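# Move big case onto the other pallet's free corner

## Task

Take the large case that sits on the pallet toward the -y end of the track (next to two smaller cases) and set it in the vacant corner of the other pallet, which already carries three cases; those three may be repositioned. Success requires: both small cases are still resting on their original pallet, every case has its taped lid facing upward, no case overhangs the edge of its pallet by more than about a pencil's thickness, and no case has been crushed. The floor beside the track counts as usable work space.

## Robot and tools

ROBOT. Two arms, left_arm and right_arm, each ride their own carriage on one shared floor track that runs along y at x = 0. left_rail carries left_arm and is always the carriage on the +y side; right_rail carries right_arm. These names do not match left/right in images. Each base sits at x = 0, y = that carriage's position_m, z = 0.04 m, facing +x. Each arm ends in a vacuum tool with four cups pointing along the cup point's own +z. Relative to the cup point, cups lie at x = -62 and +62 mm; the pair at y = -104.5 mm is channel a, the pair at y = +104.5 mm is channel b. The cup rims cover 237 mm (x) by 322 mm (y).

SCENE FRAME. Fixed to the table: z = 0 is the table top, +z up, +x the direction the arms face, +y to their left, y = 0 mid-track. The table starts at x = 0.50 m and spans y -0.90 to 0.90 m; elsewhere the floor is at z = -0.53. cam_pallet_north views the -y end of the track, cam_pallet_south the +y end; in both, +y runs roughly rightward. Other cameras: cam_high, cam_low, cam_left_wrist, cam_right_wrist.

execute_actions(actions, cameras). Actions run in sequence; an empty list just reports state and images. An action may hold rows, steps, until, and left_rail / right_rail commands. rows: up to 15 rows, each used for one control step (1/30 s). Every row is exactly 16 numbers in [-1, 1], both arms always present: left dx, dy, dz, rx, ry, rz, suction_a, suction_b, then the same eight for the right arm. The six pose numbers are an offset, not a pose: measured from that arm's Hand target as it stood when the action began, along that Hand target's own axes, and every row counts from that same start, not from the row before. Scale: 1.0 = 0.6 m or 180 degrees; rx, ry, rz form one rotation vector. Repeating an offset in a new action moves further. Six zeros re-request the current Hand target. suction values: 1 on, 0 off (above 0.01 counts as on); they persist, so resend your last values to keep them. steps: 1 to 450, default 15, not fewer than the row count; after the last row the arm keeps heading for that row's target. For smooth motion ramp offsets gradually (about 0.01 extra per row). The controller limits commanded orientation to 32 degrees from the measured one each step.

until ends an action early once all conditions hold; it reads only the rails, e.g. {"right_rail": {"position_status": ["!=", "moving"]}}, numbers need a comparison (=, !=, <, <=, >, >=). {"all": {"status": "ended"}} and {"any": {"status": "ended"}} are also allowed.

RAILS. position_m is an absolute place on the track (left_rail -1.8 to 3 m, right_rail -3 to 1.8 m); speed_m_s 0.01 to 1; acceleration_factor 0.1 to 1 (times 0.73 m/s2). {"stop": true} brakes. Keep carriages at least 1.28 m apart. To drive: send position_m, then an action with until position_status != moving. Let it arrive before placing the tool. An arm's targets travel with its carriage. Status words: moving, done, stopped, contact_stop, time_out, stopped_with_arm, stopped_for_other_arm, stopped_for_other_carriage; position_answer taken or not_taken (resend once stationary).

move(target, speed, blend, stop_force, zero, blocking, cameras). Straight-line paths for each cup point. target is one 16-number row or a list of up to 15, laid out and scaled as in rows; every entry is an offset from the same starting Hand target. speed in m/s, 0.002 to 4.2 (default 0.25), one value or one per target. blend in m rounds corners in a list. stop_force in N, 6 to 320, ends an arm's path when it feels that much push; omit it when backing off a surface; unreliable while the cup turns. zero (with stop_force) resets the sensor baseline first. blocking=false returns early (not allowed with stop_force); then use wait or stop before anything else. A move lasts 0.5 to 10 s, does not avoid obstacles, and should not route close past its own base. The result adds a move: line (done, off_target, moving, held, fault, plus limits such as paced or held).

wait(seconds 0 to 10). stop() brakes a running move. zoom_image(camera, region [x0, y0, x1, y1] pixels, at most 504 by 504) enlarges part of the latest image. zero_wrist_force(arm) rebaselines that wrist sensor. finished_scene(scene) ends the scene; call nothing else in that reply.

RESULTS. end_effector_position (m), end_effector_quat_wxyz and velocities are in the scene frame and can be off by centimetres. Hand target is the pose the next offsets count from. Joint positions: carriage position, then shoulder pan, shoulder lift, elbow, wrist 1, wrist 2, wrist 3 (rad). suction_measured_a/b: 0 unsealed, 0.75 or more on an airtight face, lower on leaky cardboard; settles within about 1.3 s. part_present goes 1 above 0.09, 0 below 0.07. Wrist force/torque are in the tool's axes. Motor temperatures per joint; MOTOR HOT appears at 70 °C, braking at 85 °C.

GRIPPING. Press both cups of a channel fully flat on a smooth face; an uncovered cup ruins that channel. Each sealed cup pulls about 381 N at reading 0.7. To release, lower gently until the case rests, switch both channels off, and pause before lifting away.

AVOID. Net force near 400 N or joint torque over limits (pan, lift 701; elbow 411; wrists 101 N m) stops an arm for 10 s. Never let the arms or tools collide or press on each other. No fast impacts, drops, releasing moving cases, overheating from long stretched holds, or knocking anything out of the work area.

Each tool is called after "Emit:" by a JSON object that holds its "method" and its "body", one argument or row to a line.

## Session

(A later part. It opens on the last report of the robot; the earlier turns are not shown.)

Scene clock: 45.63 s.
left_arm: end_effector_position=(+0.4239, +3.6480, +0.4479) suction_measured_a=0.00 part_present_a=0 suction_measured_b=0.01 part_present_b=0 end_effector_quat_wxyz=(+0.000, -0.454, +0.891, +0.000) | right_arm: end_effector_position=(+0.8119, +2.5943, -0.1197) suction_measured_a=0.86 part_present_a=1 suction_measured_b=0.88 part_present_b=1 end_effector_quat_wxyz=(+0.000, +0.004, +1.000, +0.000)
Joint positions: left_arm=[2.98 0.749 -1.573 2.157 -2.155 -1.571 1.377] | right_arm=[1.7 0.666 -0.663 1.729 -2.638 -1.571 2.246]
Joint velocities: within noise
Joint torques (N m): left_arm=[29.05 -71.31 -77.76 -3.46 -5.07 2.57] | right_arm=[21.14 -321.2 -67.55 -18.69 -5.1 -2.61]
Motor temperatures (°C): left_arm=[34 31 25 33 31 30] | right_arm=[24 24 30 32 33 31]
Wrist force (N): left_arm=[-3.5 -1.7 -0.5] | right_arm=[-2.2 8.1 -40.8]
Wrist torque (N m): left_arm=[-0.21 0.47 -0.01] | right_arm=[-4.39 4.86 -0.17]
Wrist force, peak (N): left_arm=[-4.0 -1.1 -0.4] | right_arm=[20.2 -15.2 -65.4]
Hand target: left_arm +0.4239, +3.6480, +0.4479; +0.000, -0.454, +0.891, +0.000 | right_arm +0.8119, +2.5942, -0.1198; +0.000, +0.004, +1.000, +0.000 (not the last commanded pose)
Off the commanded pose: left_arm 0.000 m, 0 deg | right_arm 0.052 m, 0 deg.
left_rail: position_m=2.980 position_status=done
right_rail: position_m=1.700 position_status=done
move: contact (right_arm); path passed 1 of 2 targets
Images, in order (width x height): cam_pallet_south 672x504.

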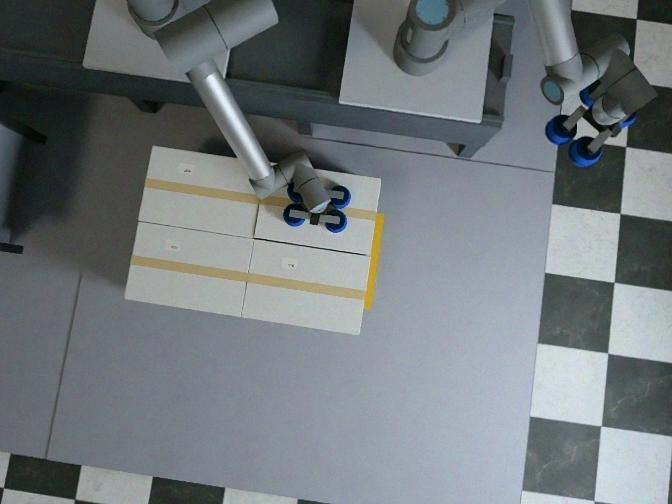

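Emit:
{"method": "move", "body": {
  "target": [0,0,0,0,0,0,0,0,0,0,0.012,0,0,0,1,1],
  "speed": 0.02,
  "stop_force": 40,
  "cameras": []
}}

Emit:
{"method": "execute_actions", "body": {
  "actions": [
    {"rows":[[0,0,0,0,0,0,0,0,0,0,0,0,0,0,0,0]],"steps":34}
  ],
  "cameras": []
}}

Emit:
{"method": "move", "body": {
  "target": [
    [0,0,0,0,0,0,0,0,0,0,-0.15,0,0,0,0,0],
    [0,0,0,0,0,0,0,0,0,-0.7,-0.6,0,0,0,0,0]
  ],
  "speed": [0.25,0.5]
}}

Emit:
{"method": "zoom_image", "body": {
  "camera": "cam_pallet_south",
  "region": [200, 110, 420, 290]
}}

Scene clock: 47.57 s.
left_arm: end_effector_position=(+0.4239, +3.6480, +0.4479) suction_measured_a=0.00 part_present_a=0 suction_measured_b=0.01 part_present_b=0 end_effector_quat_wxyz=(+0.000, -0.454, +0.891, +0.000) | right_arm: end_effector_position=(+0.8119, +2.5943, -0.1227) suction_measured_a=0.86 part_present_a=1 suction_measured_b=0.88 part_present_b=1 end_effector_quat_wxyz=(+0.000, +0.004, +1.000, +0.000)
Joint positions: left_arm=[2.98 0.749 -1.573 2.157 -2.155 -1.571 1.377] | right_arm=[1.7 0.666 -0.66 1.729 -2.641 -1.571 2.246]
Joint velocities: within noise
Joint torques (N m): left_arm=[34.13 -73.68 -76.9 -3.49 -5.14 2.25] | right_arm=[21.55 -287.31 -65.56 -18.49 -5.55 -1.04]
Motor temperatures (°C): left_arm=[34 31 25 33 31 30] | right_arm=[24 24 30 32 33 31]
Wrist force (N): left_arm=[-3.6 -1.3 -0.2] | right_arm=[9.5 -4.2 -80.6]
Wrist torque (N m): left_arm=[-0.15 0.48 0.00] | right_arm=[-3.56 5.75 -0.16]
Wrist force, peak (N): left_arm=[-4.0 -1.6 -0.2] | right_arm=[9.5 -3.3 -86.0]
Hand target: left_arm +0.4239, +3.6480, +0.4479; +0.000, -0.454, +0.891, +0.000 | right_arm +0.8119, +2.5942, -0.1227; +0.000, +0.004, +1.000, +0.000 (not the last commanded pose)
Off the commanded pose: left_arm 0.000 m, 0 deg | right_arm 0.004 m, 0 deg.
left_rail: position_m=2.980 position_status=done
right_rail: position_m=1.700 position_status=done
move: contact (right_arm)
No camera images: "cameras" was empty.

Scene clock: 48.90 s.
left_arm: end_effector_position=(+0.4239, +3.6480, +0.4479) suction_measured_a=0.00 part_present_a=0 suction_measured_b=0.01 part_present_b=0 end_effector_quat_wxyz=(+0.000, -0.454, +0.891, +0.000) | right_arm: end_effector_position=(+0.8119, +2.5942, -0.1226) suction_measured_a=0.00 part_present_a=0 suction_measured_b=0.00 part_present_b=0 end_effector_quat_wxyz=(+0.000, +0.004, +1.000, +0.000)
Joint positions: left_arm=[2.98 0.749 -1.573 2.157 -2.155 -1.571 1.377] | right_arm=[1.7 0.666 -0.66 1.729 -2.641 -1.571 2.246]
Joint velocities: within noise
Joint torques (N m): left_arm=[28.65 -76.39 -77.78 -3.38 -4.76 2.4] | right_arm=[24.97 -74.84 -22.84 6.38 5.13 -1.15]
Motor temperatures (°C): left_arm=[34 31 25 33 31 30] | right_arm=[24 24 30 32 33 31]
Wrist force (N): left_arm=[-3.5 -0.8 0.4] | right_arm=[18.0 -10.2 -123.2]
Wrist torque (N m): left_arm=[-0.09 0.47 -0.01] | right_arm=[-0.14 -0.53 -0.08]
Wrist force, peak (N): left_arm=[-3.7 -2.0 -0.1] | right_arm=[17.4 -9.5 -123.6]
Hand target: left_arm +0.4239, +3.6480, +0.4479; +0.000, -0.454, +0.891, +0.000 | right_arm +0.8119, +2.5942, -0.1227; +0.000, +0.004, +1.000, +0.000
Off the commanded pose: left_arm 0.000 m, 0 deg | right_arm 0.000 m, 0 deg.
left_rail: position_m=2.980 position_status=done
right_rail: position_m=1.700 position_status=done
No camera images: "cameras" was empty.

Scene clock: 51.20 s.
left_arm: end_effector_position=(+0.4239, +3.6480, +0.4479) suction_measured_a=0.00 part_present_a=0 suction_measured_b=0.01 part_present_b=0 end_effector_quat_wxyz=(+0.000, -0.454, +0.891, +0.000) | right_arm: end_effector_position=(+0.8082, +2.1743, +0.2368) suction_measured_a=0.00 part_present_a=0 suction_measured_b=0.00 part_present_b=0 end_effector_quat_wxyz=(+0.000, +0.004, +1.000, +0.000)
Joint positions: left_arm=[2.98 0.749 -1.573 2.157 -2.155 -1.571 1.377] | right_arm=[1.7 0.314 -1.225 2.106 -2.453 -1.57 1.894]
Joint velocities: within noise
Joint torques (N m): left_arm=[30.59 -75.24 -78.85 -4.06 -4.89 2.53] | right_arm=[-15.89 -160.91 -53.14 -8.19 5.55 -4.01]
Motor temperatures (°C): left_arm=[34 31 25 33 31 30] | right_arm=[24 24 30 32 33 31]
Wrist force (N): left_arm=[-3.8 -1.3 0.0] | right_arm=[1.4 -1.9 3.0]
Wrist torque (N m): left_arm=[-0.16 0.51 -0.01] | right_arm=[-0.19 -0.25 -0.03]
Wrist force, peak (N): left_arm=[-3.7 -1.8 0.4] | right_arm=[18.0 -10.5 -123.5]
Hand target: left_arm +0.4239, +3.6480, +0.4479; +0.000, -0.454, +0.891, +0.000 | right_arm +0.8082, +2.1740, +0.2371; +0.000, +0.004, +1.000, +0.000
Off the commanded pose: left_arm 0.000 m, 0 deg | right_arm 0.000 m, 0 deg.
left_rail: position_m=2.980 position_status=done
right_rail: position_m=1.700 position_status=done
move: done

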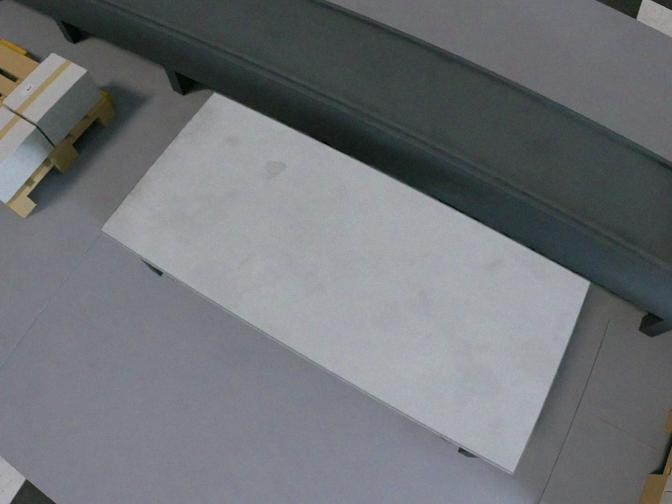

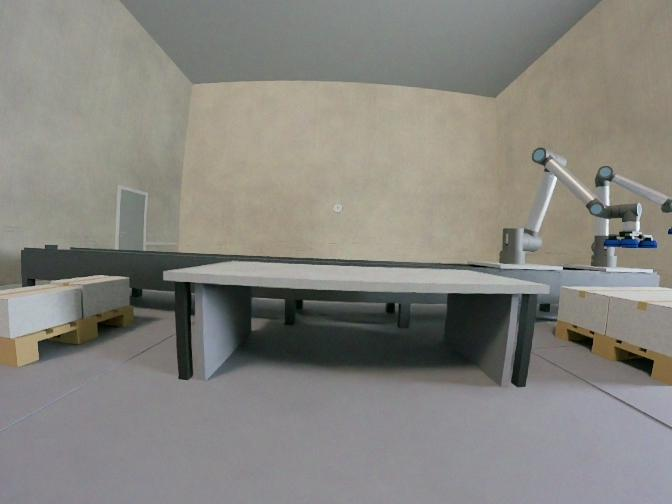

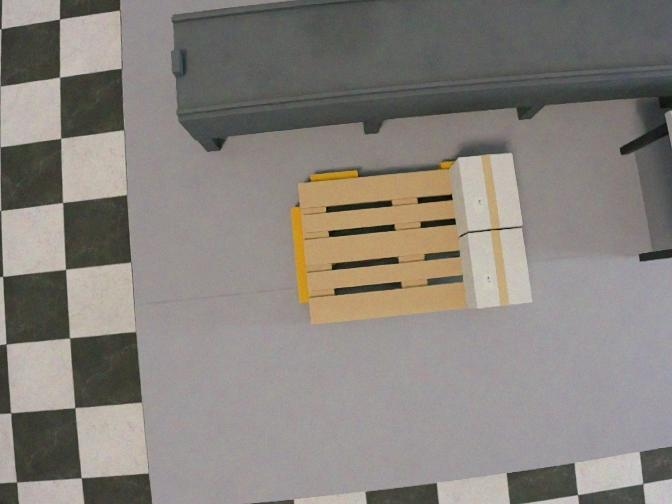

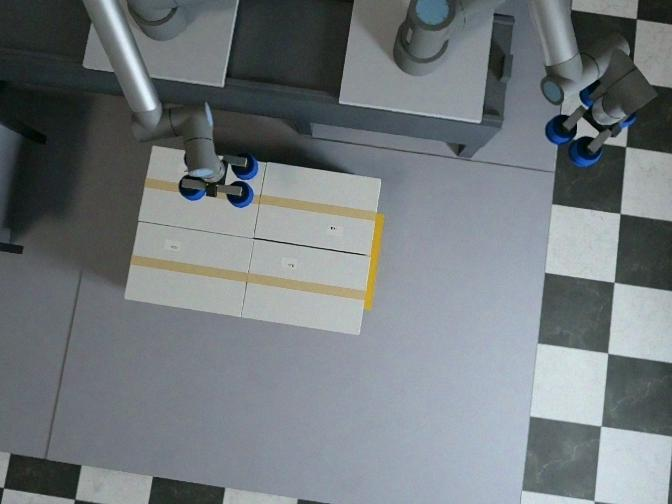

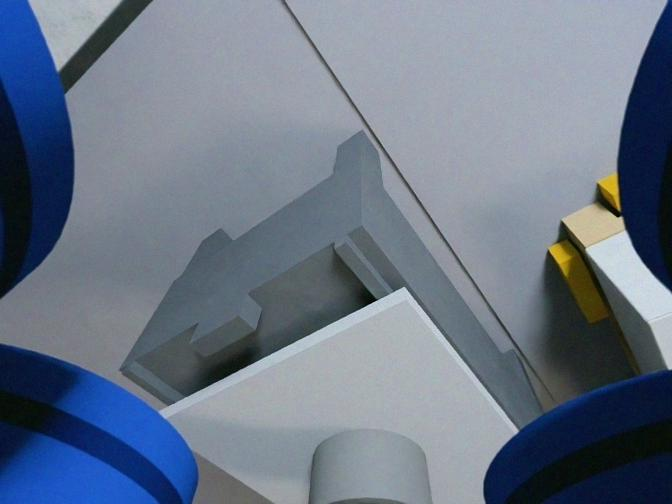

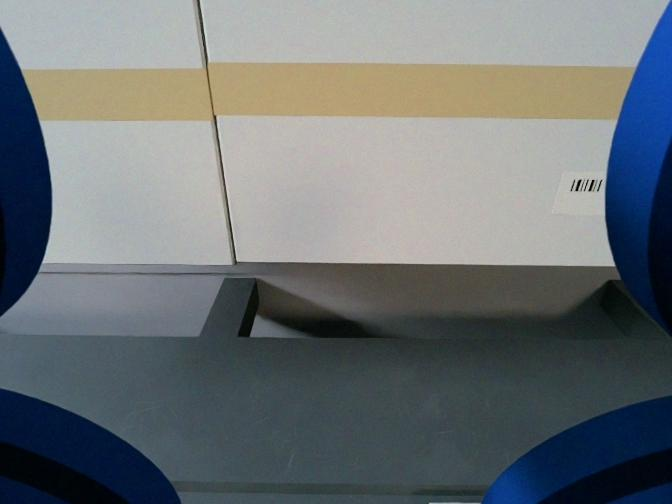

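Scaled by 2.291.

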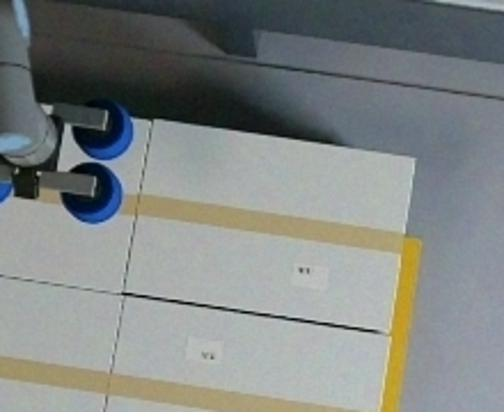

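Emit:
{"method": "zoom_image", "body": {
  "camera": "cam_left_wrist",
  "region": [520, 160, 672, 390]
}}

Scaled by 2.191.

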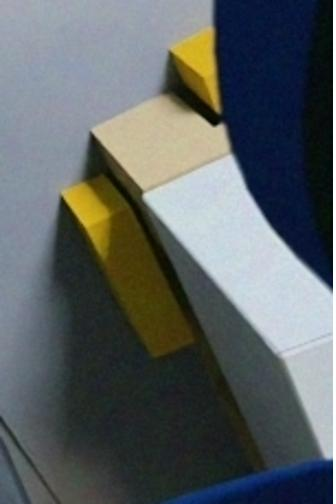

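Emit:
{"method": "finished_scene", "body": {
  "scene": 3
}}

The scene is finished: the task was done.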